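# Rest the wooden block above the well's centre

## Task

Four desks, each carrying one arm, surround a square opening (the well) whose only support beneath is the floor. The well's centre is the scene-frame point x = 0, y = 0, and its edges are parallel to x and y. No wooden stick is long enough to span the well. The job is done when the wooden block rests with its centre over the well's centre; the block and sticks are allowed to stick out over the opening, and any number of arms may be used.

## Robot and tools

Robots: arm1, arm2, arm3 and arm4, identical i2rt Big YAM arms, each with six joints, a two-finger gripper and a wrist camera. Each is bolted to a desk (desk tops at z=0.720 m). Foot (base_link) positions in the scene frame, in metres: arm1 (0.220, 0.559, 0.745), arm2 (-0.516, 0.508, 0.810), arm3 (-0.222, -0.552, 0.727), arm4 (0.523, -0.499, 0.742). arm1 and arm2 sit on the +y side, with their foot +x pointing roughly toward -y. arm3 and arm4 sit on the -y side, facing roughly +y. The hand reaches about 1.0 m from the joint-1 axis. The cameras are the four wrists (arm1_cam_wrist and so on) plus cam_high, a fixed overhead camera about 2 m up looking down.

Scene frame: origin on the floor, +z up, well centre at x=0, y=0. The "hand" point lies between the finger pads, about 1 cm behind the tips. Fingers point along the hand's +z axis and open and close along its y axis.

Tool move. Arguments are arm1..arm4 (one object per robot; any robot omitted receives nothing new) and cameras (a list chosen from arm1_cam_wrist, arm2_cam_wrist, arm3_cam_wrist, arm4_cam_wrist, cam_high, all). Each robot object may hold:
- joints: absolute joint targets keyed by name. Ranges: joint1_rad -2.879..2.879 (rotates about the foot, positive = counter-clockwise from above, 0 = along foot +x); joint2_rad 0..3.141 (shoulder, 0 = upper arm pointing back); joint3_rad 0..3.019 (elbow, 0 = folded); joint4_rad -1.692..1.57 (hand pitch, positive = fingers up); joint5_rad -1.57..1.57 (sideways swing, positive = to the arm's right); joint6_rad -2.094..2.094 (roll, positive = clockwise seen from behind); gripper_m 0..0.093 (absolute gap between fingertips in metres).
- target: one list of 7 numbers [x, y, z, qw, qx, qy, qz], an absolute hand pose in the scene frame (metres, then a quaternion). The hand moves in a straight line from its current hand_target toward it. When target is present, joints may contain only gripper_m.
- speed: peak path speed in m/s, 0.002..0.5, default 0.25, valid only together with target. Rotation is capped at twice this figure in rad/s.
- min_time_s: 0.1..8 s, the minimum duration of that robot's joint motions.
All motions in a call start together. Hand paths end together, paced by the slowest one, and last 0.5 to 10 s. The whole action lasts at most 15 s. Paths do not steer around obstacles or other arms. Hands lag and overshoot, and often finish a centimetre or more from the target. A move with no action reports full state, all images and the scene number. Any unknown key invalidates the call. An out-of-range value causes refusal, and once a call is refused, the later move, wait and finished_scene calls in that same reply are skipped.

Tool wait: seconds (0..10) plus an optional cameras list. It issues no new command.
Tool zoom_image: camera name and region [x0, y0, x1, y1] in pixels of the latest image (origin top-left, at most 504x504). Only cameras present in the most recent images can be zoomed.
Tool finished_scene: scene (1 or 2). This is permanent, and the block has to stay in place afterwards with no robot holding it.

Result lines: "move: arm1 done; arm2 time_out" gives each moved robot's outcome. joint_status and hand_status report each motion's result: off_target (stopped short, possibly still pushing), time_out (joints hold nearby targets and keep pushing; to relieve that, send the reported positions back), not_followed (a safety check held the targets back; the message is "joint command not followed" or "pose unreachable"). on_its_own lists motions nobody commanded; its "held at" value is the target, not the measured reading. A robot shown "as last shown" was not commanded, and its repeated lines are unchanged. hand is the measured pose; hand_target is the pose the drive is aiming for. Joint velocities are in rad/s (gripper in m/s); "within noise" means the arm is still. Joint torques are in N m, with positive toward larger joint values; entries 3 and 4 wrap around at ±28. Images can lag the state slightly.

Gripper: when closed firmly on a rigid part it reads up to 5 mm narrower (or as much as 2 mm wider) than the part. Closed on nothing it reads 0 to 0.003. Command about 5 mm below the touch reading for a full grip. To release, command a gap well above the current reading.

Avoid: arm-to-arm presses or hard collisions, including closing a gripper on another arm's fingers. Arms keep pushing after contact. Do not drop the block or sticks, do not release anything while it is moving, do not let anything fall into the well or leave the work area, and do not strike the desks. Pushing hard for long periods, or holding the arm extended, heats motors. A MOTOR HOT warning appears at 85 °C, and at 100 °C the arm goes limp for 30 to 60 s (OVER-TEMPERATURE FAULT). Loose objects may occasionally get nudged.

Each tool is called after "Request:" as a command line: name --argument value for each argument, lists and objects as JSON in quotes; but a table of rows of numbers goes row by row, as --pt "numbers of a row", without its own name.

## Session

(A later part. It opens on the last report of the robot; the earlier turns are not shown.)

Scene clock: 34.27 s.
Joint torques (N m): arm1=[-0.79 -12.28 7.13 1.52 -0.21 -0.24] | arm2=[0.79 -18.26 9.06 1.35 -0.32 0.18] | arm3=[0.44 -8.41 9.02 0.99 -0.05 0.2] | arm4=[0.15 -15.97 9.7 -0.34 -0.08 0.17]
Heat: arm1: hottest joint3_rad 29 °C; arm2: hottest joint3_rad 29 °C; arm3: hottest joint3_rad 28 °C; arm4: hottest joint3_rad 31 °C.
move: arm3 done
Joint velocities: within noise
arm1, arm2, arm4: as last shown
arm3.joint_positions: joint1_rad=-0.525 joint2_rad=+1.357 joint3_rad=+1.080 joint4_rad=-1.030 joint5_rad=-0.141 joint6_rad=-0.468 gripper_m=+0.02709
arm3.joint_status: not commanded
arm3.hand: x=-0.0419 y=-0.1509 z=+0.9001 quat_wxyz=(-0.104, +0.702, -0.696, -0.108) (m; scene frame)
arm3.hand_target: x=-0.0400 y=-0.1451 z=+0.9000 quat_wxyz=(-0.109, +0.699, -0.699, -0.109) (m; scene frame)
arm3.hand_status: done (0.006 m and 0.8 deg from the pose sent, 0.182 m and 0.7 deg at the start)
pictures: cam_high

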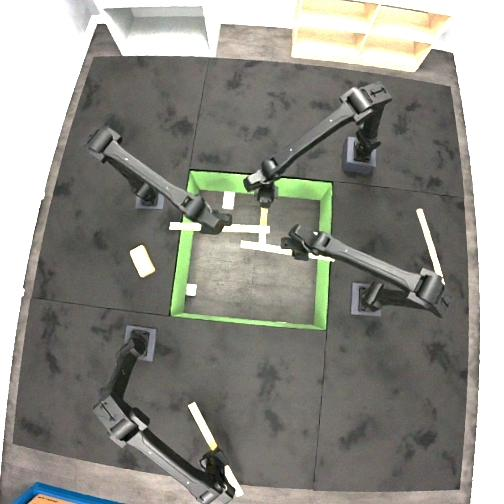

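Request:
move --arm2 '{"target":[-0.168,0.039,0.816,0.1618,0,0.9868,0],"speed":0.05}' --arm3 '{"target":[-0.043,-0.149,0.838,0.1092,-0.6986,0.6986,0.1092],"speed":0.07}' --arm4 '{"joints":{"joint1_rad":-0.5,"joint6_rad":-0.6},"min_time_s":1.5}' --cameras '["cam_high"]'

Request:
zoom_image --camera "cam_high" --region '[230, 205, 300, 275]'

Request:
zoom_image --camera "cam_high" --region '[150, 150, 350, 350]'

Scene clock: 37.23 s.
Joint torques (N m): arm1=[-0.79 -12.28 7.13 1.54 -0.21 -0.2] | arm2=[1.14 -18.37 8.96 1.43 -0.33 0.2] | arm3=[0.62 -7.94 8.05 0.88 -0.04 0.21] | arm4=[-0.32 -15.97 9.66 -0.28 -0.16 -0.05]
Heat: arm1: hottest joint3_rad 29 °C; arm2: hottest joint3_rad 29 °C; arm3: hottest joint3_rad 28 °C; arm4: hottest joint3_rad 31 °C.
move: arm2 off_target; arm3 done; arm4 done
Joint velocities: within noise
arm1: as last shown
arm1.joint_positions: joint1_rad=-0.491 joint2_rad=+1.414 joint3_rad=+0.928 joint4_rad=-0.821 joint5_rad=-0.141 joint6_rad=-0.482 gripper_m=+0.02647
arm1.hand: x=+0.0322 y=+0.1689 z=+0.8419 quat_wxyz=(-0.111, -0.699, -0.699, +0.101) (m; scene frame)
arm2.joint_positions: joint1_rad=+0.600 joint2_rad=+1.903 joint3_rad=+1.346 joint4_rad=-0.812 joint5_rad=-0.270 joint6_rad=-1.000 gripper_m=+0.02867
arm2.joint_status: not commanded
arm2.hand: x=-0.1724 y=+0.0362 z=+0.8325 quat_wxyz=(-0.166, +0.002, -0.986, +0.008) (m; scene frame)
arm2.hand_target: x=-0.1684 y=+0.0394 z=+0.8164 quat_wxyz=(-0.162, +0.000, -0.987, +0.000) (m; scene frame)
arm2.hand_status: off_target (0.017 m and 1.0 deg from the pose sent, 0.029 m and 1.2 deg at the start)
arm3.joint_positions: joint1_rad=-0.525 joint2_rad=+1.398 joint3_rad=+0.961 joint4_rad=-0.851 joint5_rad=-0.141 joint6_rad=-0.467 gripper_m=+0.02709
arm3.joint_status: not commanded
arm3.hand: x=-0.0424 y=-0.1519 z=+0.8444 quat_wxyz=(-0.113, +0.702, -0.695, -0.110) (m; scene frame)
arm3.hand_target: x=-0.0430 y=-0.1491 z=+0.8381 quat_wxyz=(-0.109, +0.699, -0.699, -0.109) (m; scene frame)
arm3.hand_status: done (0.007 m and 0.7 deg from the pose sent, 0.062 m and 0.8 deg at the start)
arm4.joint_positions: joint1_rad=-0.498 joint2_rad=+1.904 joint3_rad=+1.651 joint4_rad=-1.348 joint5_rad=+0.005 joint6_rad=-0.589 gripper_m=+0.02774
arm4.joint_status: all done
arm4.hand: x=+0.8069 y=-0.0008 z=+0.8603 quat_wxyz=(+0.018, +0.733, -0.680, +0.006) (m; scene frame)
arm4.hand_target: x=+0.8135 y=+0.0088 z=+0.8797 quat_wxyz=(+0.000, +0.736, -0.677, +0.001) (m; scene frame)
arm4.hand_status: not commanded
pictures: cam_high

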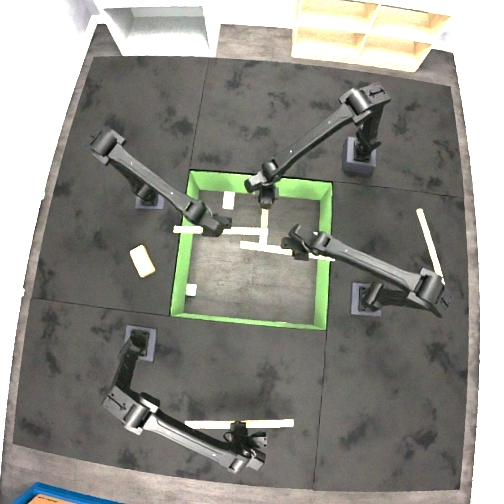

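Scaled by 7.200 from the camera's 504x504 image, which has a finer 720x720 frame.

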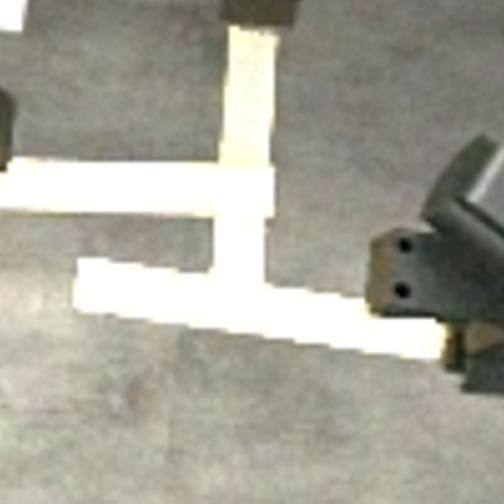

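Scaled by 2.520 from the camera's 504x504 image, which has a finer 720x720 frame.

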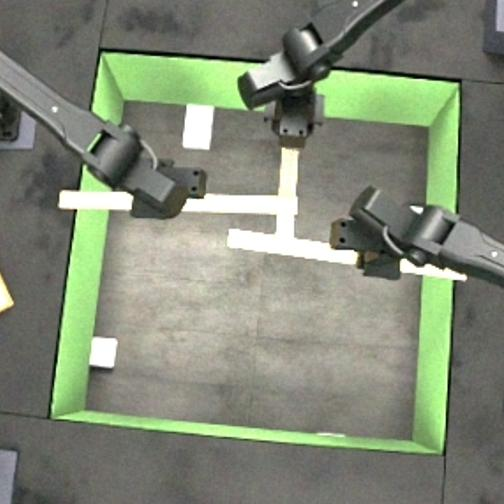

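Request:
move --arm3 '{"target":[-0.043,-0.148,0.825,0.1092,-0.6986,0.6986,0.1092],"speed":0.05}' --arm4 '{"target":[0.345,-0.016,0.855,0,0.9940,0,-0.1097],"speed":0.2}'

Request:
move --arm4 '{"target":[0.27,-0.014,0.807,0,0.9940,0,-0.1097],"speed":0.12}' --cameras '["cam_high"]'

Request:
zoom_image --camera "cam_high" --region '[230, 205, 300, 275]'

Request:
zoom_image --camera "cam_high" --region '[150, 150, 350, 350]'

Scene clock: 42.17 s.
Joint torques (N m): arm1=[-0.79 -12.28 7.34 1.54 -0.21 -0.19] | arm2=[0.62 -18.37 8.95 1.5 -0.31 0.17] | arm3=[0.73 -7.59 7.72 0.8 -0.02 0.21] | arm4=[-0.09 -11.11 9.31 0.61 -0.49 -0.08]
Heat: arm1: hottest joint3_rad 29 °C; arm2: hottest joint3_rad 29 °C; arm3: hottest joint3_rad 29 °C; arm4: hottest joint3_rad 31 °C.
move: arm3 done; arm4 off_target
Joint velocities: within noise
arm1.joint_positions: joint1_rad=-0.491 joint2_rad=+1.414 joint3_rad=+0.925 joint4_rad=-0.821 joint5_rad=-0.141 joint6_rad=-0.483 gripper_m=+0.02647
arm1.joint_status: not commanded
arm1.hand: x=+0.0329 y=+0.1701 z=+0.8405 quat_wxyz=(-0.110, -0.699, -0.699, +0.100) (m; scene frame)
arm1.hand_target: x=+0.0280 y=+0.1691 z=+0.8479 quat_wxyz=(-0.114, -0.698, -0.698, +0.114) (m; scene frame)
arm1.hand_status: not commanded
arm2.joint_positions: joint1_rad=+0.602 joint2_rad=+1.905 joint3_rad=+1.346 joint4_rad=-0.812 joint5_rad=-0.270 joint6_rad=-1.000 gripper_m=+0.02867
arm2.joint_status: not commanded
arm2.hand: x=-0.1718 y=+0.0368 z=+0.8317 quat_wxyz=(-0.165, +0.003, -0.986, +0.007) (m; scene frame)
arm2.hand_target: x=-0.1685 y=+0.0393 z=+0.8163 quat_wxyz=(-0.162, +0.000, -0.987, +0.000) (m; scene frame)
arm2.hand_status: not commanded
arm3.joint_positions: joint1_rad=-0.525 joint2_rad=+1.412 joint3_rad=+0.945 joint4_rad=-0.811 joint5_rad=-0.141 joint6_rad=-0.466 gripper_m=+0.02709
arm3.joint_status: not commanded
arm3.hand: x=-0.0410 y=-0.1491 z=+0.8352 quat_wxyz=(-0.118, +0.701, -0.694, -0.112) (m; scene frame)
arm3.hand_target: x=-0.0430 y=-0.1482 z=+0.8253 quat_wxyz=(-0.109, +0.699, -0.699, -0.109) (m; scene frame)
arm3.hand_status: done (0.010 m and 1.2 deg from the pose sent, 0.020 m and 0.7 deg at the start)
arm4.joint_positions: joint1_rad=+0.304 joint2_rad=+1.691 joint3_rad=+1.294 joint4_rad=-1.147 joint5_rad=-0.200 joint6_rad=-1.265 gripper_m=+0.02776
arm4.joint_status: not commanded
arm4.hand: x=+0.3514 y=-0.0348 z=+0.8463 quat_wxyz=(+0.019, +0.995, -0.008, -0.102) (m; scene frame)
arm4.hand_target: x=+0.3453 y=-0.0168 z=+0.8553 quat_wxyz=(+0.000, +0.994, +0.000, -0.110) (m; scene frame)
arm4.hand_status: off_target (0.022 m and 2.5 deg from the pose sent, 0.462 m and 86.6 deg at the start)
pictures: none

Scene clock: 43.67 s.
Joint torques (N m): arm1=[-0.79 -12.28 7.34 1.51 -0.21 -0.19] | arm2=[0.38 -19.08 9.03 1.59 -0.31 0.17] | arm3=[0.73 -7.65 7.73 0.77 -0.02 0.21] | arm4=[0.09 -12.22 8.96 0.73 -0.21 0.16]
Heat: arm1: hottest joint3_rad 29 °C; arm2: hottest joint3_rad 29 °C; arm3: hottest joint3_rad 29 °C; arm4: hottest joint3_rad 31 °C.
move: arm4 off_target
Joint velocities: within noise
arm1, arm2, arm3: as last shown
arm4.joint_positions: joint1_rad=+0.436 joint2_rad=+1.803 joint3_rad=+1.314 joint4_rad=-1.027 joint5_rad=-0.196 joint6_rad=-1.151 gripper_m=+0.02776
arm4.joint_status: not commanded
arm4.hand: x=+0.2793 y=-0.0318 z=+0.8005 quat_wxyz=(+0.018, +0.994, +0.002, -0.103) (m; scene frame)
arm4.hand_target: x=+0.2704 y=-0.0146 z=+0.8074 quat_wxyz=(+0.000, +0.994, +0.000, -0.110) (m; scene frame)
arm4.hand_status: off_target (0.021 m and 2.2 deg from the pose sent, 0.093 m and 2.5 deg at the start)
pictures: cam_high

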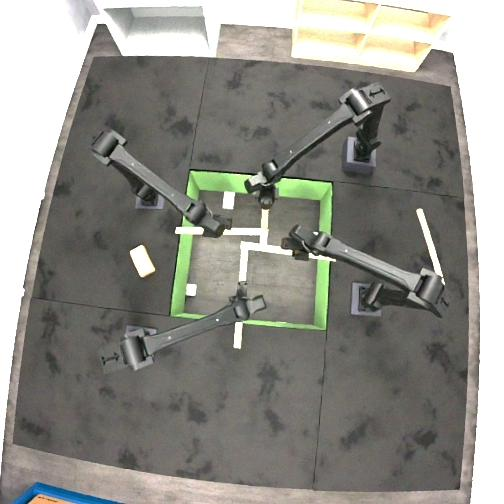

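Scaled by 7.200 from the camera's 504x504 image, which has a finer 720x720 frame.

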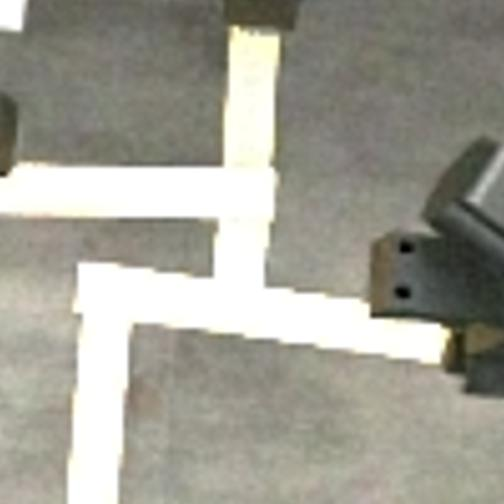

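Scaled by 2.520 from the camera's 504x504 image, which has a finer 720x720 frame.

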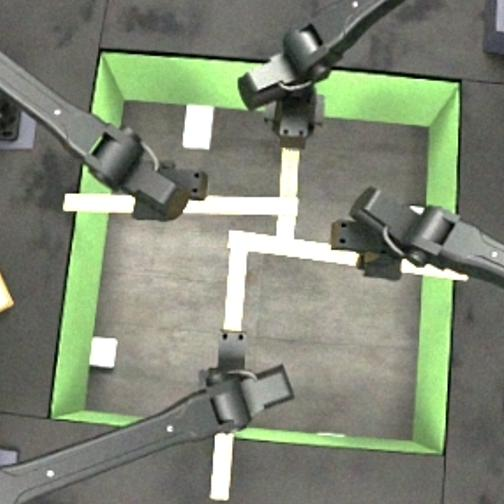

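Request:
move --arm4 '{"target":[0.215,-0.010,0.845,0,0.9876,0,-0.1570],"speed":0.06}' --cameras '["cam_high"]'

Request:
zoom_image --camera "cam_high" --region '[230, 205, 300, 275]'

Scene clock: 45.77 s.
Joint torques (N m): arm1=[-0.79 -12.28 7.35 1.52 -0.21 -0.19] | arm2=[0.09 -18.55 8.99 1.47 -0.35 0.2] | arm3=[0.79 -7.65 7.71 0.76 -0.02 0.21] | arm4=[0.32 -13.04 9.66 -0.03 -0.57 0.21]
Heat: arm1: hottest joint3_rad 29 °C; arm2: hottest joint3_rad 29 °C; arm3: hottest joint3_rad 29 °C; arm4: hottest joint3_rad 31 °C.
move: arm4 off_target
Joint velocities: within noise
arm1, arm2, arm3: as last shown
arm2.hand: x=-0.1716 y=+0.0370 z=+0.8317 quat_wxyz=(-0.165, +0.003, -0.986, +0.007) (m; scene frame)
arm2.hand_target: x=-0.1683 y=+0.0395 z=+0.8163 quat_wxyz=(-0.162, +0.000, -0.987, +0.000) (m; scene frame)
arm3.joint_positions: joint1_rad=-0.525 joint2_rad=+1.412 joint3_rad=+0.945 joint4_rad=-0.810 joint5_rad=-0.141 joint6_rad=-0.466 gripper_m=+0.02709
arm3.hand: x=-0.0409 y=-0.1489 z=+0.8353 quat_wxyz=(-0.119, +0.701, -0.694, -0.112) (m; scene frame)
arm4.joint_positions: joint1_rad=+0.496 joint2_rad=+1.806 joint3_rad=+1.410 joint4_rad=-1.039 joint5_rad=-0.267 joint6_rad=-1.079 gripper_m=+0.02776
arm4.joint_status: not commanded
arm4.hand: x=+0.2250 y=-0.0211 z=+0.8366 quat_wxyz=(+0.005, +0.988, +0.002, -0.151) (m; scene frame)
arm4.hand_target: x=+0.2153 y=-0.0105 z=+0.8451 quat_wxyz=(+0.000, +0.988, +0.000, -0.157) (m; scene frame)
arm4.hand_status: off_target (0.017 m and 0.9 deg from the pose sent, 0.081 m and 6.5 deg at the start)
pictures: cam_high

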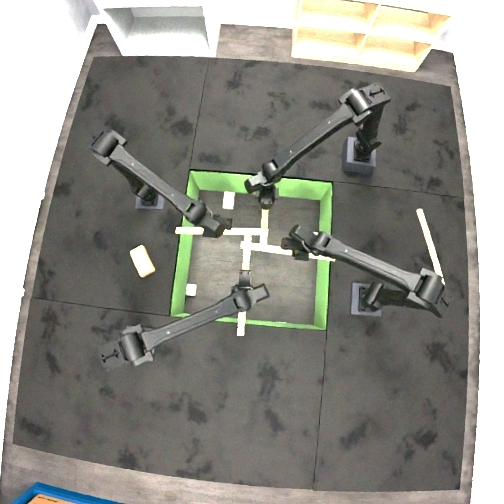

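Scaled by 7.200 from the camera's 504x504 image, which has a finer 720x720 frame.

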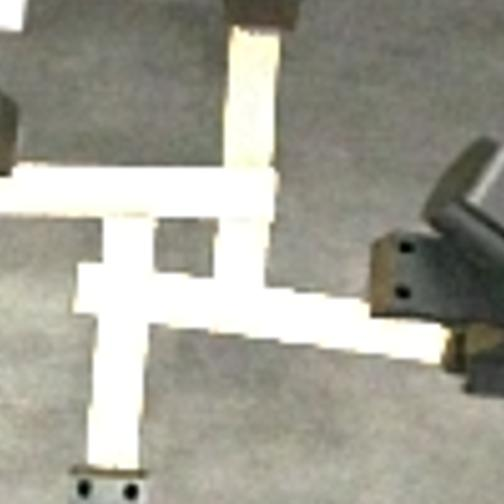

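Request:
move --arm4 '{"target":[0.168,-0.013,0.835,0,0.9876,0,-0.1570],"speed":0.05}' --cameras '["cam_high"]'

Request:
zoom_image --camera "cam_high" --region '[230, 205, 300, 275]'

Scene clock: 47.63 s.
Joint torques (N m): arm1=[-0.79 -12.28 7.34 1.52 -0.21 -0.19] | arm2=[0.15 -18.37 9.02 1.47 -0.31 0.17] | arm3=[0.73 -7.71 7.73 0.75 -0.02 0.21] | arm4=[0.15 -13.39 9.51 0.75 -0.25 0.18]
Heat: arm1: hottest joint3_rad 29 °C; arm2: hottest joint3_rad 29 °C; arm3: hottest joint3_rad 29 °C; arm4: hottest joint3_rad 31 °C.
move: arm4 off_target
Joint velocities: within noise
arm1, arm2, arm3: as last shown
arm2.hand_target: x=-0.1683 y=+0.0394 z=+0.8163 quat_wxyz=(-0.162, +0.000, -0.987, +0.000) (m; scene frame)
arm3.hand: x=-0.0409 y=-0.1489 z=+0.8351 quat_wxyz=(-0.118, +0.701, -0.694, -0.112) (m; scene frame)
arm3.hand_target: x=-0.0430 y=-0.1482 z=+0.8252 quat_wxyz=(-0.109, +0.699, -0.699, -0.109) (m; scene frame)
arm4.joint_positions: joint1_rad=+0.571 joint2_rad=+1.861 joint3_rad=+1.466 joint4_rad=-1.039 joint5_rad=-0.262 joint6_rad=-1.001 gripper_m=+0.02776
arm4.joint_status: not commanded
arm4.hand: x=+0.1801 y=-0.0279 z=+0.8284 quat_wxyz=(+0.015, +0.989, +0.001, -0.149) (m; scene frame)
arm4.hand_target: x=+0.1683 y=-0.0137 z=+0.8355 quat_wxyz=(+0.000, +0.988, +0.000, -0.157) (m; scene frame)
arm4.hand_status: off_target (0.020 m and 1.9 deg from the pose sent, 0.058 m and 0.9 deg at the start)
pictures: cam_high

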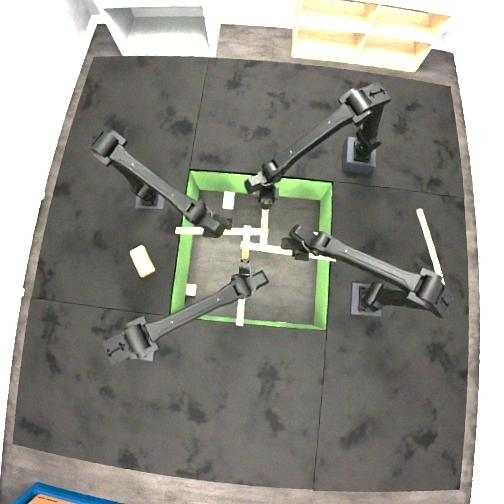

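Scaled by 7.200 from the camera's 504x504 image, which has a finer 720x720 frame.

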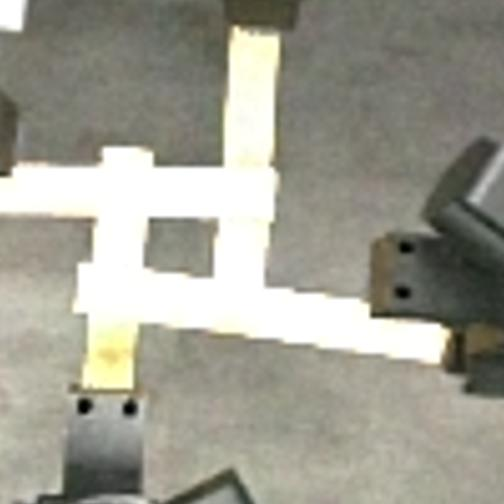

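Request:
move --arm1 '{"target":[0.029,0.168,0.818,0.0917,0.7012,0.7012,-0.0917],"speed":0.04}' --arm2 '{"target":[-0.170,0.039,0.799,0.1296,0,0.9916,0],"speed":0.04}' --arm3 '{"target":[-0.049,-0.148,0.804,0.0917,-0.7012,0.7012,0.0917],"speed":0.04}' --arm4 '{"target":[0.172,-0.020,0.807,0,0.9916,0,-0.1296],"speed":0.04}'

Request:
move --arm1 '{"target":[0.030,0.169,0.803,0.0760,0.7030,0.7030,-0.0760],"speed":0.03}' --arm2 '{"target":[-0.170,0.039,0.785,0.1074,0,0.9942,0],"speed":0.03}' --arm3 '{"target":[-0.050,-0.148,0.792,0.0760,-0.7030,0.7030,0.0760],"speed":0.03}' --arm4 '{"target":[0.170,-0.024,0.791,0,0.9942,0,-0.1074],"speed":0.03}' --cameras '["cam_high"]'

Request:
zoom_image --camera "cam_high" --region '[230, 205, 300, 275]'

Request:
zoom_image --camera "cam_high" --region '[150, 150, 350, 350]'

Scene clock: 49.53 s.
Joint torques (N m): arm1=[0.38 -10.87 7.27 1.66 -0.08 -0.1] | arm2=[0.79 -18.49 10.33 0.98 -0.25 0.25] | arm3=[0.85 -8 7.42 0.68 0.12 0.22] | arm4=[0.32 -13.74 7.1 0.87 -0.2 0.2]
Heat: arm1: hottest joint3_rad 29 °C; arm2: hottest joint3_rad 29 °C; arm3: hottest joint3_rad 29 °C; arm4: hottest joint3_rad 31 °C.
move: arm1 done; arm2 off_target; arm3 done; arm4 done
Joint velocities: within noise
arm1.joint_positions: joint1_rad=-0.491 joint2_rad=+1.464 joint3_rad=+0.921 joint4_rad=-0.808 joint5_rad=-0.110 joint6_rad=-0.483 gripper_m=+0.02647
arm1.joint_status: not commanded
arm1.hand: x=+0.0289 y=+0.1733 z=+0.8187 quat_wxyz=(-0.090, -0.704, -0.699, +0.085) (m; scene frame)
arm1.hand_target: x=+0.0290 y=+0.1681 z=+0.8182 quat_wxyz=(-0.092, -0.701, -0.701, +0.092) (m; scene frame)
arm1.hand_status: done (0.005 m and 0.9 deg from the pose sent, 0.023 m and 2.3 deg at the start)
arm2.joint_positions: joint1_rad=+0.611 joint2_rad=+1.940 joint3_rad=+1.345 joint4_rad=-0.812 joint5_rad=-0.214 joint6_rad=-0.997 gripper_m=+0.02867
arm2.joint_status: not commanded
arm2.hand: x=-0.1775 y=+0.0389 z=+0.8094 quat_wxyz=(-0.133, +0.002, -0.991, +0.006) (m; scene frame)
arm2.hand_target: x=-0.1703 y=+0.0393 z=+0.7991 quat_wxyz=(-0.130, +0.000, -0.992, +0.000) (m; scene frame)
arm2.hand_status: off_target (0.013 m and 0.8 deg from the pose sent, 0.033 m and 4.2 deg at the start)
arm3.joint_positions: joint1_rad=-0.504 joint2_rad=+1.458 joint3_rad=+0.940 joint4_rad=-0.802 joint5_rad=-0.117 joint6_rad=-0.450 gripper_m=+0.02709
arm3.joint_status: not commanded
arm3.hand: x=-0.0463 y=-0.1484 z=+0.8140 quat_wxyz=(-0.100, +0.703, -0.697, -0.096) (m; scene frame)
arm3.hand_target: x=-0.0490 y=-0.1483 z=+0.8041 quat_wxyz=(-0.092, +0.701, -0.701, -0.092) (m; scene frame)
arm3.hand_status: done (0.010 m and 1.2 deg from the pose sent, 0.032 m and 3.9 deg at the start)
arm4.joint_positions: joint1_rad=+0.583 joint2_rad=+1.887 joint3_rad=+1.466 joint4_rad=-1.012 joint5_rad=-0.213 joint6_rad=-0.993 gripper_m=+0.02776
arm4.joint_status: not commanded
arm4.hand: x=+0.1786 y=-0.0231 z=+0.8130 quat_wxyz=(+0.002, +0.992, +0.002, -0.129) (m; scene frame)
arm4.hand_target: x=+0.1722 y=-0.0201 z=+0.8070 quat_wxyz=(+0.000, +0.992, +0.000, -0.130) (m; scene frame)
arm4.hand_status: done (0.009 m and 0.3 deg from the pose sent, 0.024 m and 2.8 deg at the start)
pictures: none

Scene clock: 50.80 s.
Joint torques (N m): arm1=[0.73 -11.22 7.39 1.42 -0.12 -0.04] | arm2=[0.85 -18.49 11.26 0.53 -0.2 0.2] | arm3=[0.85 -8.18 8.21 0.09 0.12 0.21] | arm4=[0.32 -13.92 6.79 0.83 -0.18 0.2]
Heat: arm1: hottest joint3_rad 29 °C; arm2: hottest joint3_rad 29 °C; arm3: hottest joint3_rad 29 °C; arm4: hottest joint3_rad 31 °C.
move: arm1 done; arm2 off_target; arm3 done; arm4 done
Joint velocities: within noise
arm1.joint_positions: joint1_rad=-0.485 joint2_rad=+1.504 joint3_rad=+0.921 joint4_rad=-0.808 joint5_rad=-0.086 joint6_rad=-0.483 gripper_m=+0.02647
arm1.joint_status: not commanded
arm1.hand: x=+0.0292 y=+0.1762 z=+0.8020 quat_wxyz=(-0.073, -0.705, -0.702, +0.069) (m; scene frame)
arm1.hand_target: x=+0.0301 y=+0.1691 z=+0.8031 quat_wxyz=(-0.076, -0.703, -0.703, +0.076) (m; scene frame)
arm1.hand_status: done (0.007 m and 0.9 deg from the pose sent, 0.016 m and 1.9 deg at the start)
arm2.joint_positions: joint1_rad=+0.623 joint2_rad=+1.968 joint3_rad=+1.345 joint4_rad=-0.812 joint5_rad=-0.177 joint6_rad=-0.987 gripper_m=+0.02867
arm2.joint_status: not commanded
arm2.hand: x=-0.1793 y=+0.0426 z=+0.7928 quat_wxyz=(-0.110, +0.000, -0.994, +0.003) (m; scene frame)
arm2.hand_target: x=-0.1703 y=+0.0394 z=+0.7851 quat_wxyz=(-0.108, +0.000, -0.994, +0.000) (m; scene frame)
arm2.hand_status: off_target (0.013 m and 0.5 deg from the pose sent, 0.026 m and 3.0 deg at the start)
arm3.joint_positions: joint1_rad=-0.494 joint2_rad=+1.495 joint3_rad=+0.940 joint4_rad=-0.802 joint5_rad=-0.096 joint6_rad=-0.444 gripper_m=+0.02709
arm3.joint_status: not commanded
arm3.hand: x=-0.0480 y=-0.1498 z=+0.7980 quat_wxyz=(-0.086, +0.705, -0.699, -0.081) (m; scene frame)
arm3.hand_target: x=-0.0500 y=-0.1482 z=+0.7920 quat_wxyz=(-0.076, +0.703, -0.703, -0.076) (m; scene frame)
arm3.hand_status: done (0.007 m and 1.3 deg from the pose sent, 0.022 m and 3.7 deg at the start)
arm4.joint_positions: joint1_rad=+0.601 joint2_rad=+1.910 joint3_rad=+1.466 joint4_rad=-1.007 joint5_rad=-0.174 joint6_rad=-0.981 gripper_m=+0.02776
arm4.joint_status: not commanded
arm4.hand: x=+0.1755 y=-0.0260 z=+0.7985 quat_wxyz=(+0.001, +0.994, +0.002, -0.108) (m; scene frame)
arm4.hand_target: x=+0.1700 y=-0.0241 z=+0.7912 quat_wxyz=(+0.000, +0.994, +0.000, -0.108) (m; scene frame)
arm4.hand_status: done (0.010 m and 0.3 deg from the pose sent, 0.024 m and 2.5 deg at the start)
pictures: cam_high

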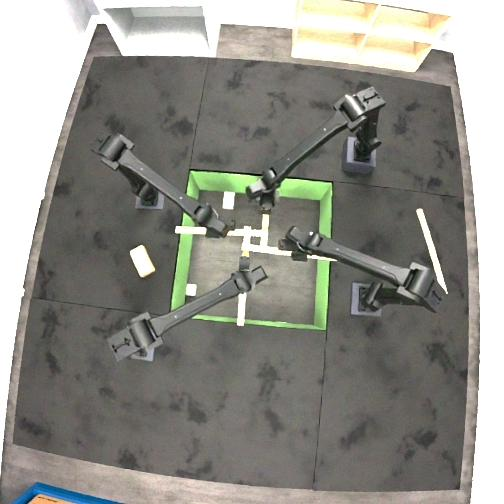

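Scaled by 7.200 from the camera's 504x504 image, which has a finer 720x720 frame.

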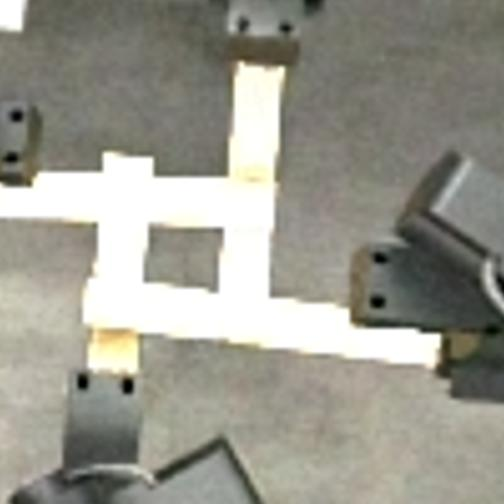

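Scaled by 2.520 from the camera's 504x504 image, which has a finer 720x720 frame.

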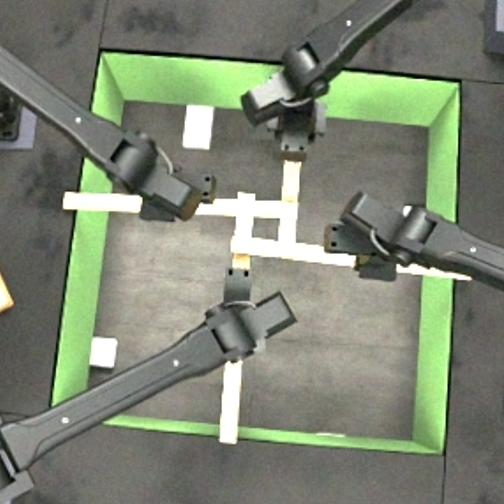

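Request:
move --arm1 '{"target":[0.031,0.166,0.795,0.0688,0.7037,0.7037,-0.0688],"speed":0.03}' --arm3 '{"target":[-0.050,-0.141,0.792,0.0760,-0.7030,0.7030,0.0760],"speed":0.03}' --arm4 '{"target":[0.170,-0.026,0.784,0,0.9949,0,-0.1010],"speed":0.03}'

Request:
move --arm1 '{"joints":{"gripper_m":0.033}}' --arm2 '{"joints":{"gripper_m":0.035}}' --arm3 '{"joints":{"gripper_m":0.033}}' --arm4 '{"joints":{"gripper_m":0.034}}' --cameras '["cam_high"]'

Request:
zoom_image --camera "cam_high" --region '[230, 205, 300, 275]'

Request:
zoom_image --camera "cam_high" --region '[150, 150, 350, 350]'

Scene clock: 52.13 s.
Joint torques (N m): arm1=[0.67 -11.05 7.88 1.39 -0.09 0.02] | arm2=[0.5 -18.96 11.14 0.69 -0.26 0.15] | arm3=[0.91 -8.29 9.52 0.03 0.11 0.21] | arm4=[0.44 -14.04 6.26 0.84 -0.15 0.18]
Heat: arm1: hottest joint3_rad 29 °C; arm2: hottest joint3_rad 29 °C; arm3: hottest joint3_rad 29 °C; arm4: hottest joint3_rad 31 °C.
move: arm1 off_target; arm3 done; arm4 off_target
Joint velocities: within noise
arm1.joint_positions: joint1_rad=-0.475 joint2_rad=+1.527 joint3_rad=+0.921 joint4_rad=-0.808 joint5_rad=-0.076 joint6_rad=-0.481 gripper_m=+0.02647
arm1.joint_status: not commanded
arm1.hand: x=+0.0323 y=+0.1767 z=+0.7926 quat_wxyz=(-0.065, -0.704, -0.705, +0.059) (m; scene frame)
arm1.hand_target: x=+0.0312 y=+0.1661 z=+0.7952 quat_wxyz=(-0.069, -0.704, -0.704, +0.069) (m; scene frame)
arm1.hand_status: off_target (0.011 m and 1.2 deg from the pose sent, 0.013 m and 0.5 deg at the start)
arm2.joint_positions: joint1_rad=+0.625 joint2_rad=+1.972 joint3_rad=+1.345 joint4_rad=-0.812 joint5_rad=-0.174 joint6_rad=-0.987 gripper_m=+0.02867
arm2.joint_status: not commanded
arm2.hand: x=-0.1793 y=+0.0434 z=+0.7902 quat_wxyz=(-0.108, +0.001, -0.994, +0.002) (m; scene frame)
arm2.hand_target: x=-0.1702 y=+0.0394 z=+0.7850 quat_wxyz=(-0.107, +0.000, -0.994, +0.000) (m; scene frame)
arm2.hand_status: not commanded
arm3.joint_positions: joint1_rad=-0.487 joint2_rad=+1.510 joint3_rad=+0.940 joint4_rad=-0.802 joint5_rad=-0.094 joint6_rad=-0.436 gripper_m=+0.02709
arm3.joint_status: not commanded
arm3.hand: x=-0.0509 y=-0.1495 z=+0.7919 quat_wxyz=(-0.078, +0.705, -0.701, -0.078) (m; scene frame)
arm3.hand_target: x=-0.0501 y=-0.1412 z=+0.7919 quat_wxyz=(-0.076, +0.703, -0.703, -0.076) (m; scene frame)
arm3.hand_status: done (0.009 m and 0.5 deg from the pose sent, 0.011 m and 1.3 deg at the start)
arm4.joint_positions: joint1_rad=+0.606 joint2_rad=+1.918 joint3_rad=+1.466 joint4_rad=-0.999 joint5_rad=-0.162 joint6_rad=-0.977 gripper_m=+0.02776
arm4.joint_status: not commanded
arm4.hand: x=+0.1743 y=-0.0253 z=+0.7941 quat_wxyz=(-0.002, +0.995, +0.002, -0.103) (m; scene frame)
arm4.hand_target: x=+0.1700 y=-0.0262 z=+0.7841 quat_wxyz=(+0.000, +0.995, +0.000, -0.101) (m; scene frame)
arm4.hand_status: off_target (0.011 m and 0.4 deg from the pose sent, 0.015 m and 0.8 deg at the start)
pictures: none

Scene clock: 52.83 s.
Joint torques (N m): arm1=[0.62 -11.11 7.9 1.29 -0.09 0.02] | arm2=[0.85 -18.96 11.17 0.49 -0.26 0.15] | arm3=[0.85 -8.94 9.4 0.02 0 0.19] | arm4=[0.38 -13.8 6.31 0.84 -0.17 0.18]
Heat: arm1: hottest joint3_rad 29 °C; arm2: hottest joint3_rad 29 °C; arm3: hottest joint3_rad 29 °C; arm4: hottest joint3_rad 31 °C.
move: arm1 done; arm2 done; arm3 done; arm4 done
Joint velocities: within noise
arm1.joint_positions: joint1_rad=-0.475 joint2_rad=+1.527 joint3_rad=+0.921 joint4_rad=-0.805 joint5_rad=-0.076 joint6_rad=-0.480 gripper_m=+0.03290
arm1.joint_status: all done
arm1.hand: x=+0.0318 y=+0.1760 z=+0.7927 quat_wxyz=(-0.066, -0.704, -0.705, +0.061) (m; scene frame)
arm1.hand_target: x=+0.0311 y=+0.1661 z=+0.7952 quat_wxyz=(-0.069, -0.704, -0.704, +0.069) (m; scene frame)
arm1.hand_status: not commanded
arm2.joint_positions: joint1_rad=+0.625 joint2_rad=+1.972 joint3_rad=+1.345 joint4_rad=-0.812 joint5_rad=-0.174 joint6_rad=-0.987 gripper_m=+0.03492
arm2.joint_status: all done
arm2.hand: x=-0.1793 y=+0.0434 z=+0.7902 quat_wxyz=(-0.108, +0.001, -0.994, +0.002) (m; scene frame)
arm2.hand_target: x=-0.1702 y=+0.0394 z=+0.7850 quat_wxyz=(-0.107, +0.000, -0.994, +0.000) (m; scene frame)
arm2.hand_status: not commanded
arm3.joint_positions: joint1_rad=-0.487 joint2_rad=+1.518 joint3_rad=+0.940 joint4_rad=-0.802 joint5_rad=-0.091 joint6_rad=-0.435 gripper_m=+0.03291
arm3.joint_status: all done
arm3.hand: x=-0.0508 y=-0.1502 z=+0.7886 quat_wxyz=(-0.075, +0.705, -0.701, -0.076) (m; scene frame)
arm3.hand_target: x=-0.0500 y=-0.1412 z=+0.7920 quat_wxyz=(-0.076, +0.703, -0.703, -0.076) (m; scene frame)
arm3.hand_status: not commanded
arm4.joint_positions: joint1_rad=+0.606 joint2_rad=+1.918 joint3_rad=+1.466 joint4_rad=-0.999 joint5_rad=-0.162 joint6_rad=-0.976 gripper_m=+0.03392
arm4.joint_status: all done
arm4.hand: x=+0.1744 y=-0.0252 z=+0.7941 quat_wxyz=(-0.002, +0.995, +0.002, -0.103) (m; scene frame)
arm4.hand_target: x=+0.1700 y=-0.0262 z=+0.7841 quat_wxyz=(+0.000, +0.995, +0.000, -0.101) (m; scene frame)
arm4.hand_status: not commanded
pictures: cam_high

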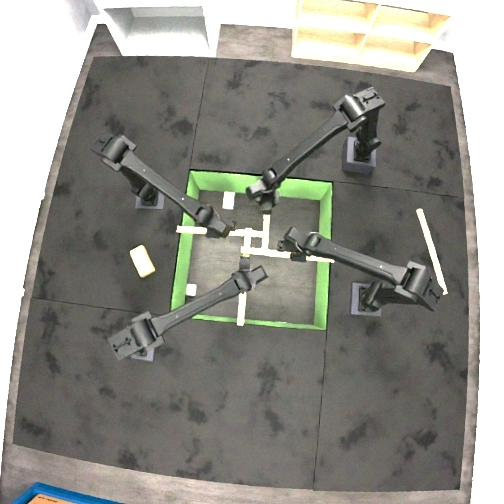

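Scaled by 7.200 from the camera's 504x504 image, which has a finer 720x720 frame.

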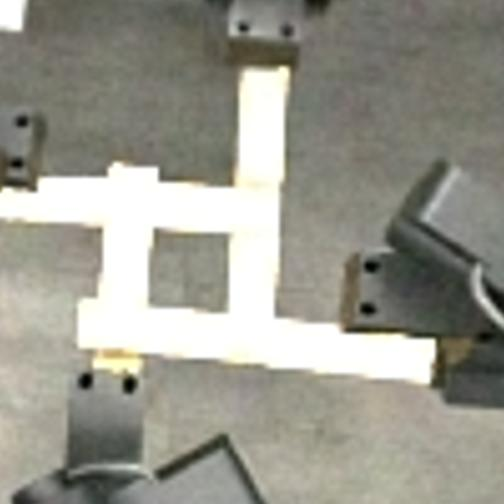

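Scaled by 2.520 from the camera's 504x504 image, which has a finer 720x720 frame.

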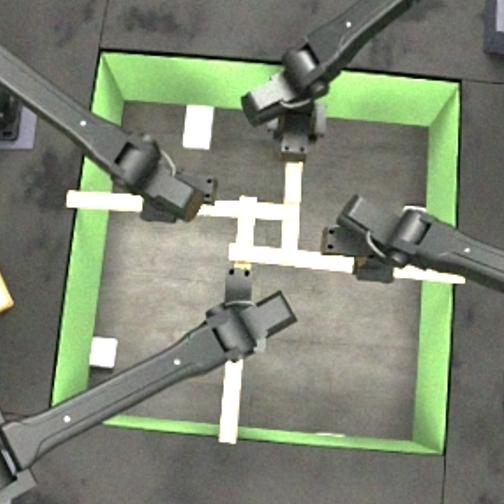

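Request:
move --arm1 '{"joints":{"gripper_m":0.055}}' --arm2 '{"joints":{"gripper_m":0.055}}' --arm3 '{"joints":{"gripper_m":0.055}}' --arm4 '{"joints":{"gripper_m":0.055}}'

Request:
move --arm1 '{"target":[0.031,0.170,0.92,0.0688,0.7037,0.7037,-0.0688],"speed":0.1}' --arm2 '{"target":[-0.172,0.042,0.91,0.1074,0,0.9942,0],"speed":0.1}' --arm3 '{"target":[-0.050,-0.145,0.92,0.0760,-0.7030,0.7030,0.0760],"speed":0.1}' --arm4 '{"target":[0.172,-0.026,0.91,0,0.9949,0,-0.1010],"speed":0.1}' --cameras '["cam_high","arm1_cam_wrist","arm3_cam_wrist"]'

Request:
zoom_image --camera "cam_high" --region '[150, 150, 350, 350]'

Scene clock: 55.23 s.
Joint torques (N m): arm1=[0.67 -11.11 7.88 1.28 -0.09 0.02] | arm2=[0.79 -19.14 11.12 0.69 -0.25 0.2] | arm3=[0.91 -8.94 9.46 0.01 0 0.19] | arm4=[0.32 -13.92 6.26 0.84 -0.17 0.18]
Heat: arm1: hottest joint3_rad 30 °C; arm2: hottest joint3_rad 29 °C; arm3: hottest joint3_rad 29 °C; arm4: hottest joint3_rad 31 °C.
move: arm1 done; arm2 done; arm3 done; arm4 done
Joint velocities: within noise
arm1.joint_positions: joint1_rad=-0.475 joint2_rad=+1.527 joint3_rad=+0.921 joint4_rad=-0.805 joint5_rad=-0.076 joint6_rad=-0.480 gripper_m=+0.05478
arm1.joint_status: all done
arm1.hand: x=+0.0318 y=+0.1760 z=+0.7927 quat_wxyz=(-0.066, -0.704, -0.705, +0.061) (m; scene frame)
arm1.hand_target: x=+0.0311 y=+0.1661 z=+0.7952 quat_wxyz=(-0.069, -0.704, -0.704, +0.069) (m; scene frame)
arm1.hand_status: not commanded
arm2.joint_positions: joint1_rad=+0.625 joint2_rad=+1.972 joint3_rad=+1.345 joint4_rad=-0.812 joint5_rad=-0.174 joint6_rad=-0.987 gripper_m=+0.05482
arm2.joint_status: all done
arm2.hand: x=-0.1793 y=+0.0434 z=+0.7902 quat_wxyz=(-0.108, +0.001, -0.994, +0.002) (m; scene frame)
arm2.hand_target: x=-0.1702 y=+0.0394 z=+0.7850 quat_wxyz=(-0.107, +0.000, -0.994, +0.000) (m; scene frame)
arm2.hand_status: not commanded
arm3.joint_positions: joint1_rad=-0.487 joint2_rad=+1.518 joint3_rad=+0.940 joint4_rad=-0.802 joint5_rad=-0.091 joint6_rad=-0.435 gripper_m=+0.05479
arm3.joint_status: all done
arm3.hand: x=-0.0508 y=-0.1502 z=+0.7886 quat_wxyz=(-0.075, +0.705, -0.701, -0.076) (m; scene frame)
arm3.hand_target: x=-0.0500 y=-0.1412 z=+0.7920 quat_wxyz=(-0.076, +0.703, -0.703, -0.076) (m; scene frame)
arm3.hand_status: not commanded
arm4.joint_positions: joint1_rad=+0.606 joint2_rad=+1.918 joint3_rad=+1.466 joint4_rad=-0.999 joint5_rad=-0.162 joint6_rad=-0.976 gripper_m=+0.05482
arm4.joint_status: all done
arm4.hand: x=+0.1744 y=-0.0252 z=+0.7941 quat_wxyz=(-0.002, +0.995, +0.002, -0.103) (m; scene frame)
arm4.hand_target: x=+0.1700 y=-0.0262 z=+0.7841 quat_wxyz=(+0.000, +0.995, +0.000, -0.101) (m; scene frame)
arm4.hand_status: not commanded
pictures: none

Scene clock: 57.27 s.
Joint torques (N m): arm1=[0.62 -11.63 11.49 0.46 -0.11 0.01] | arm2=[0.91 -21.77 13.39 0.27 -0.29 0.19] | arm3=[0.5 -10.34 12.16 -0.08 -0.05 0.16] | arm4=[0.09 -15.56 9.7 -0.13 -0.2 0.16]
Heat: arm1: hottest joint3_rad 30 °C; arm2: hottest joint3_rad 29 °C; arm3: hottest joint3_rad 29 °C; arm4: hottest joint3_rad 31 °C.
move: arm1 off_target; arm2 off_target; arm3 off_target; arm4 off_target
Joint velocities: within noise
arm1.joint_positions: joint1_rad=-0.475 joint2_rad=+1.387 joint3_rad=+1.076 joint4_rad=-1.135 joint5_rad=-0.076 joint6_rad=-0.480 gripper_m=+0.05487
arm1.joint_status: not commanded
arm1.hand: x=+0.0361 y=+0.1872 z=+0.8958 quat_wxyz=(-0.061, -0.705, -0.705, +0.044) (m; scene frame)
arm1.hand_target: x=+0.0315 y=+0.1710 z=+0.9202 quat_wxyz=(-0.069, -0.704, -0.704, +0.069) (m; scene frame)
arm1.hand_status: off_target (0.030 m and 3.0 deg from the pose sent, 0.127 m and 1.0 deg at the start)
arm2.joint_positions: joint1_rad=+0.625 joint2_rad=+1.843 joint3_rad=+1.448 joint4_rad=-1.082 joint5_rad=-0.174 joint6_rad=-0.987 gripper_m=+0.05489
arm2.joint_status: not commanded
arm2.hand: x=-0.1842 y=+0.0501 z=+0.8909 quat_wxyz=(-0.097, -0.001, -0.995, -0.014) (m; scene frame)
arm2.hand_target: x=-0.1724 y=+0.0426 z=+0.9100 quat_wxyz=(-0.108, +0.000, -0.994, +0.000) (m; scene frame)
arm2.hand_status: off_target (0.024 m and 2.0 deg from the pose sent, 0.120 m and 0.2 deg at the start)
arm3.joint_positions: joint1_rad=-0.487 joint2_rad=+1.402 joint3_rad=+1.130 joint4_rad=-1.156 joint5_rad=-0.091 joint6_rad=-0.435 gripper_m=+0.05489
arm3.joint_status: not commanded
arm3.hand: x=-0.0544 y=-0.1581 z=+0.8953 quat_wxyz=(-0.052, +0.705, -0.704, -0.068) (m; scene frame)
arm3.hand_target: x=-0.0503 y=-0.1459 z=+0.9200 quat_wxyz=(-0.076, +0.703, -0.703, -0.076) (m; scene frame)
arm3.hand_status: off_target (0.028 m and 2.9 deg from the pose sent, 0.132 m and 0.3 deg at the start)
arm4.joint_positions: joint1_rad=+0.606 joint2_rad=+1.832 joint3_rad=+1.608 joint4_rad=-1.267 joint5_rad=-0.162 joint6_rad=-0.976 gripper_m=+0.05491
arm4.joint_status: not commanded
arm4.hand: x=+0.1806 y=-0.0331 z=+0.8903 quat_wxyz=(+0.015, +0.996, +0.000, -0.092) (m; scene frame)
arm4.hand_target: x=+0.1723 y=-0.0266 z=+0.9101 quat_wxyz=(+0.000, +0.995, +0.000, -0.101) (m; scene frame)
arm4.hand_status: off_target (0.023 m and 2.0 deg from the pose sent, 0.116 m and 0.4 deg at the start)
pictures: arm1_cam_wrist, arm3_cam_wrist, cam_high
camera_calibration:
arm1_cam_wrist: T_world_to_cam=[[-0.999476, -0.00883726, -0.0311485, 0.0662862], [-0.0219919, 0.891354, 0.452773, -0.568382], [0.0237631, 0.453221, -0.891081, 0.840494], [0, 0, 0, 1]] pos_world=[0.0337789, 0.126286, 1.00836]
arm3_cam_wrist: T_world_to_cam=[[0.999614, 0.0134187, -0.0243168, 0.0790041], [0.0227083, -0.898974, 0.437414, -0.528665], [-0.0159907, -0.437797, -0.898931, 0.856962], [0, 0, 0, 1]] pos_world=[-0.0532651, -0.10114, 1.00352]

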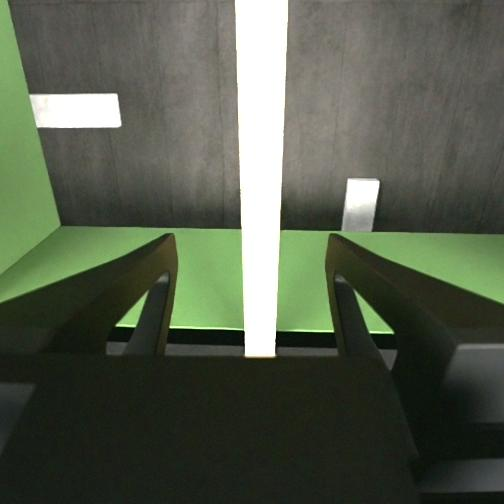

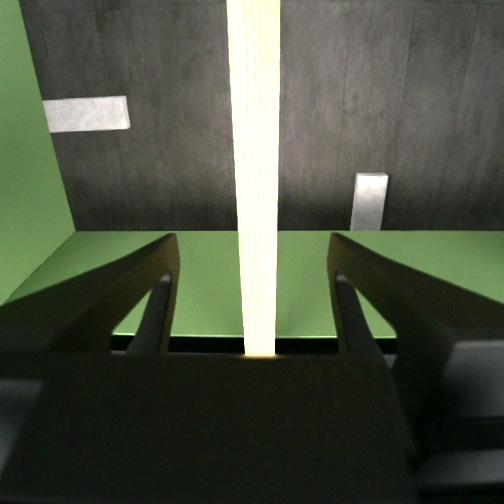

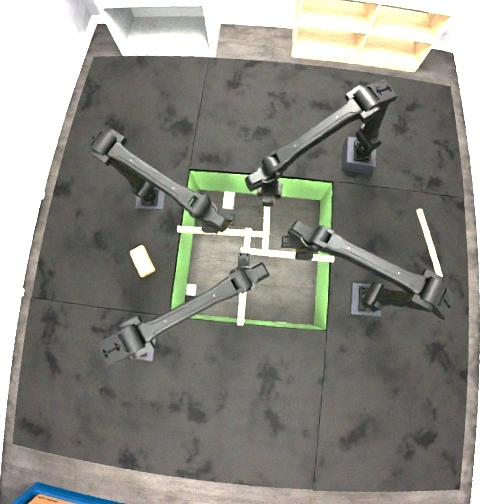

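Scaled by 2.520 from the camera's 504x504 image, which has a finer 720x720 frame.

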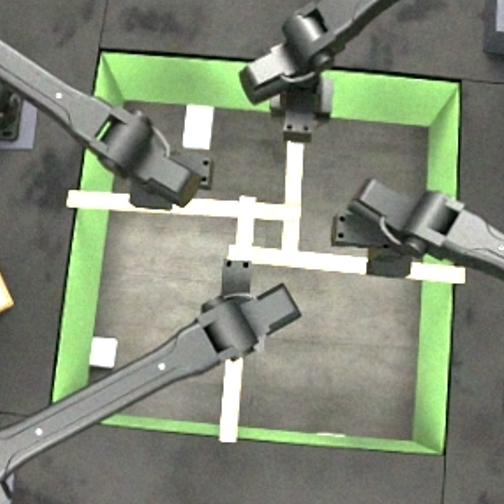

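Request:
move --arm1 '{"joints":{"joint1_rad":0.3,"gripper_m":0.04},"min_time_s":2.5}' --arm2 '{"joints":{"joint1_rad":-0.2,"gripper_m":0.04},"min_time_s":2.5}' --arm4 '{"joints":{"joint1_rad":-0.6,"gripper_m":0.04},"min_time_s":2.5}' --arm3 '{"joints":{"joint1_rad":-1.3,"gripper_m":0.093},"min_time_s":2.5}'

Request:
move --arm3 '{"target":[0.123,-0.535,0.93,0,-0.2747,0.9615,0],"speed":0.2}' --cameras '["cam_high","arm3_cam_wrist"]'

Request:
zoom_image --camera "cam_high" --region '[215, 205, 295, 285]'

Request:
zoom_image --camera "cam_high" --region '[150, 150, 350, 350]'

Scene clock: 61.17 s.
Joint torques (N m): arm1=[0.62 -11.4 11.55 0.51 -0.1 0.01] | arm2=[0.21 -21.07 13.2 0.2 -0.25 0.2] | arm3=[0.21 -10.29 12.16 -0.05 -0.08 0.16] | arm4=[0.15 -15.27 9.76 -0.16 -0.23 0.15]
Heat: arm1: hottest joint3_rad 30 °C; arm2: hottest joint3_rad 30 °C; arm3: hottest joint3_rad 30 °C; arm4: hottest joint3_rad 31 °C.
move: arm1 done; arm2 done; arm3 done; arm4 done
Joint velocities: within noise
arm1.joint_positions: joint1_rad=+0.296 joint2_rad=+1.387 joint3_rad=+1.076 joint4_rad=-1.135 joint5_rad=-0.076 joint6_rad=-0.480 gripper_m=+0.04013
arm1.joint_status: all done
arm1.hand: x=+0.3468 y=+0.1660 z=+0.9003 quat_wxyz=(-0.076, -0.388, -0.918, +0.023) (m; scene frame)
arm1.hand_target: x=+0.3528 y=+0.1508 z=+0.9248 quat_wxyz=(-0.093, -0.389, -0.915, +0.043) (m; scene frame)
arm1.hand_status: not commanded
arm2.joint_positions: joint1_rad=-0.201 joint2_rad=+1.843 joint3_rad=+1.448 joint4_rad=-1.083 joint5_rad=-0.174 joint6_rad=-0.987 gripper_m=+0.04011
arm2.joint_status: all done
arm2.hand: x=-0.6273 y=-0.0463 z=+0.8906 quat_wxyz=(-0.091, -0.400, -0.912, +0.027) (m; scene frame)
arm2.hand_target: x=-0.6298 y=-0.0591 z=+0.9096 quat_wxyz=(-0.094, -0.403, -0.909, +0.044) (m; scene frame)
arm2.hand_status: not commanded
arm3.joint_positions: joint1_rad=-1.298 joint2_rad=+1.402 joint3_rad=+1.130 joint4_rad=-1.156 joint5_rad=-0.091 joint6_rad=-0.435 gripper_m=+0.09288
arm3.joint_status: all done
arm3.hand: x=+0.1792 y=-0.4029 z=+0.8949 quat_wxyz=(-0.074, +0.370, -0.925, -0.042) (m; scene frame)
arm3.hand_target: x=+0.1917 y=-0.3996 z=+0.9196 quat_wxyz=(-0.100, +0.366, -0.924, -0.040) (m; scene frame)
arm3.hand_status: not commanded
arm4.joint_positions: joint1_rad=-0.605 joint2_rad=+1.832 joint3_rad=+1.608 joint4_rad=-1.267 joint5_rad=-0.161 joint6_rad=-0.976 gripper_m=+0.04010
arm4.joint_status: all done
arm4.hand: x=+0.8382 y=-0.0126 z=+0.8864 quat_wxyz=(-0.037, +0.819, -0.567, -0.081) (m; scene frame)
arm4.hand_target: x=+0.8422 y=-0.0028 z=+0.9062 quat_wxyz=(-0.055, +0.818, -0.567, -0.080) (m; scene frame)
arm4.hand_status: not commanded
pictures: none

Scene clock: 62.77 s.
Joint torques (N m): arm1=[0.21 -11.4 11.56 0.51 -0.11 0.01] | arm2=[-0.09 -21.48 13.29 0.06 -0.25 0.15] | arm3=[0.03 -8.82 8.49 -0.31 0.05 -0.03] | arm4=[0.03 -15.44 9.77 -0.13 -0.25 0.16]
Heat: arm1: hottest joint3_rad 31 °C; arm2: hottest joint3_rad 30 °C; arm3: hottest joint3_rad 30 °C; arm4: hottest joint3_rad 31 °C.
move: arm3 done
Joint velocities: within noise
arm1, arm2, arm4: as last shown
arm3.joint_positions: joint1_rad=-1.562 joint2_rad=+1.272 joint3_rad=+1.094 joint4_rad=-1.403 joint5_rad=+0.000 joint6_rad=-0.491 gripper_m=+0.09289
arm3.joint_status: not commanded
arm3.hand: x=+0.1257 y=-0.5329 z=+0.9236 quat_wxyz=(+0.005, +0.270, -0.963, -0.002) (m; scene frame)
arm3.hand_target: x=+0.1230 y=-0.5350 z=+0.9299 quat_wxyz=(+0.000, +0.275, -0.962, +0.000) (m; scene frame)
arm3.hand_status: done (0.007 m and 0.8 deg from the pose sent, 0.148 m and 15.2 deg at the start)
pictures: arm3_cam_wrist, cam_high
camera_calibration:
arm3_cam_wrist: T_world_to_cam=[[0.5279, -0.84924, -0.0106764, -0.508332], [-0.682688, -0.43178, 0.589494, -0.684904], [-0.505232, -0.303905, -0.807702, 0.769833], [0, 0, 0, 1]] pos_world=[0.189717, -0.493467, 1.02012]

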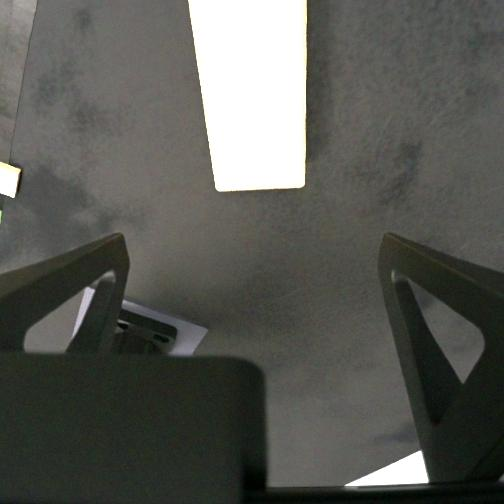

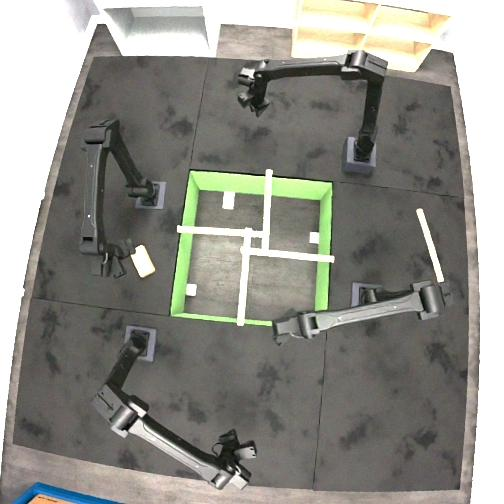

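Scaled by 6.300 from the camera's 504x504 image, which has a finer 720x720 frame.

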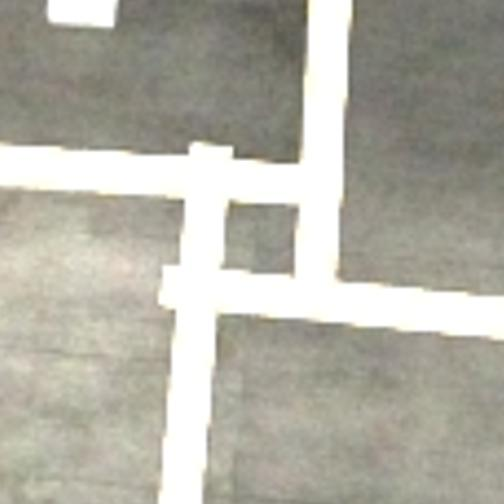

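Scaled by 2.520 from the camera's 504x504 image, which has a finer 720x720 frame.

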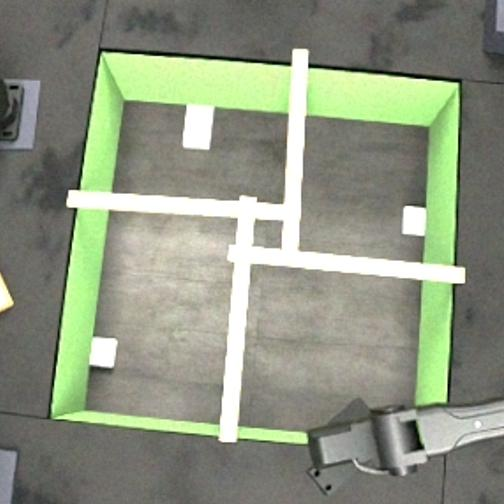

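Request:
move --arm3 '{"target":[0.137,-0.525,0.85,0,-0.3082,0.9513,0],"speed":0.12}' --cameras '["arm3_cam_wrist"]'

Scene clock: 64.57 s.
Joint torques (N m): arm1=[0.26 -11.4 11.55 0.51 -0.1 0.01] | arm2=[-0.21 -21.77 13.19 0.29 -0.31 0.21] | arm3=[1.03 -7.36 8.16 0.44 0.03 -0.01] | arm4=[0.09 -15.21 9.77 -0.13 -0.24 0.16]
Heat: arm1: hottest joint3_rad 31 °C; arm2: hottest joint3_rad 30 °C; arm3: hottest joint3_rad 30 °C; arm4: hottest joint3_rad 31 °C.
move: arm3 done
Joint velocities: within noise
arm1, arm2, arm4: as last shown
arm3.joint_positions: joint1_rad=-1.549 joint2_rad=+1.344 joint3_rad=+0.964 joint4_rad=-1.196 joint5_rad=+0.000 joint6_rad=-0.536 gripper_m=+0.09289
arm3.joint_status: not commanded
arm3.hand: x=+0.1329 y=-0.5279 z=+0.8520 quat_wxyz=(+0.002, +0.298, -0.954, -0.001) (m; scene frame)
arm3.hand_target: x=+0.1370 y=-0.5250 z=+0.8500 quat_wxyz=(+0.000, +0.308, -0.951, +0.000) (m; scene frame)
arm3.hand_status: done (0.005 m and 1.2 deg from the pose sent, 0.075 m and 4.5 deg at the start)
pictures: arm3_cam_wrist
camera_calibration:
arm3_cam_wrist: T_world_to_cam=[[0.576284, -0.817204, -0.00862988, -0.49989], [-0.659232, -0.471073, 0.586092, -0.656572], [-0.483022, -0.332066, -0.810199, 0.701443], [0, 0, 0, 1]] pos_world=[0.194057, -0.48488, 0.948806]

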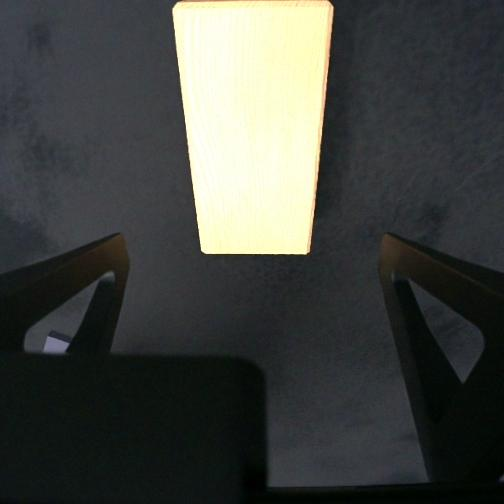

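Request:
move --arm3 '{"target":[0.139,-0.5225,0.742,0,-0.3082,0.9513,0],"speed":0.1}' --cameras '["arm3_cam_wrist"]'

Scene clock: 66.67 s.
Joint torques (N m): arm1=[0.26 -11.4 11.56 0.53 -0.11 0.01] | arm2=[0.5 -21.54 13.12 -0.03 -0.31 0.16] | arm3=[1.08 -8 6.68 0.44 0.03 0.03] | arm4=[0.03 -15.5 9.77 -0.14 -0.24 0.15]
Heat: arm1: hottest joint3_rad 31 °C; arm2: hottest joint3_rad 31 °C; arm3: hottest joint3_rad 30 °C; arm4: hottest joint3_rad 32 °C.
move: arm3 done
Joint velocities: within noise
arm1, arm2, arm4: as last shown
arm3.joint_positions: joint1_rad=-1.544 joint2_rad=+1.514 joint3_rad=+0.814 joint4_rad=-0.873 joint5_rad=+0.000 joint6_rad=-0.536 gripper_m=+0.09289
arm3.joint_status: not commanded
arm3.hand: x=+0.1364 y=-0.5255 z=+0.7453 quat_wxyz=(+0.001, +0.301, -0.954, -0.001) (m; scene frame)
arm3.hand_target: x=+0.1389 y=-0.5225 z=+0.7420 quat_wxyz=(+0.000, +0.308, -0.951, +0.000) (m; scene frame)
arm3.hand_status: done (0.005 m and 0.9 deg from the pose sent, 0.110 m and 1.2 deg at the start)
pictures: arm3_cam_wrist
camera_calibration:
arm3_cam_wrist: T_world_to_cam=[[0.58071, -0.814082, -0.0068499, -0.501211], [-0.658716, -0.474794, 0.583664, -0.590808], [-0.478403, -0.334428, -0.811966, 0.61702], [0, 0, 0, 1]] pos_world=[0.197067, -0.48219, 0.842399]

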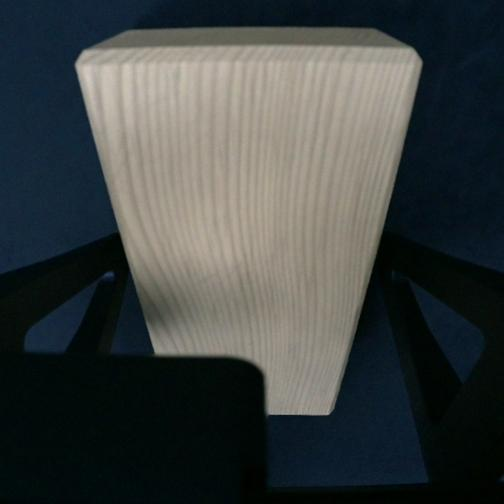

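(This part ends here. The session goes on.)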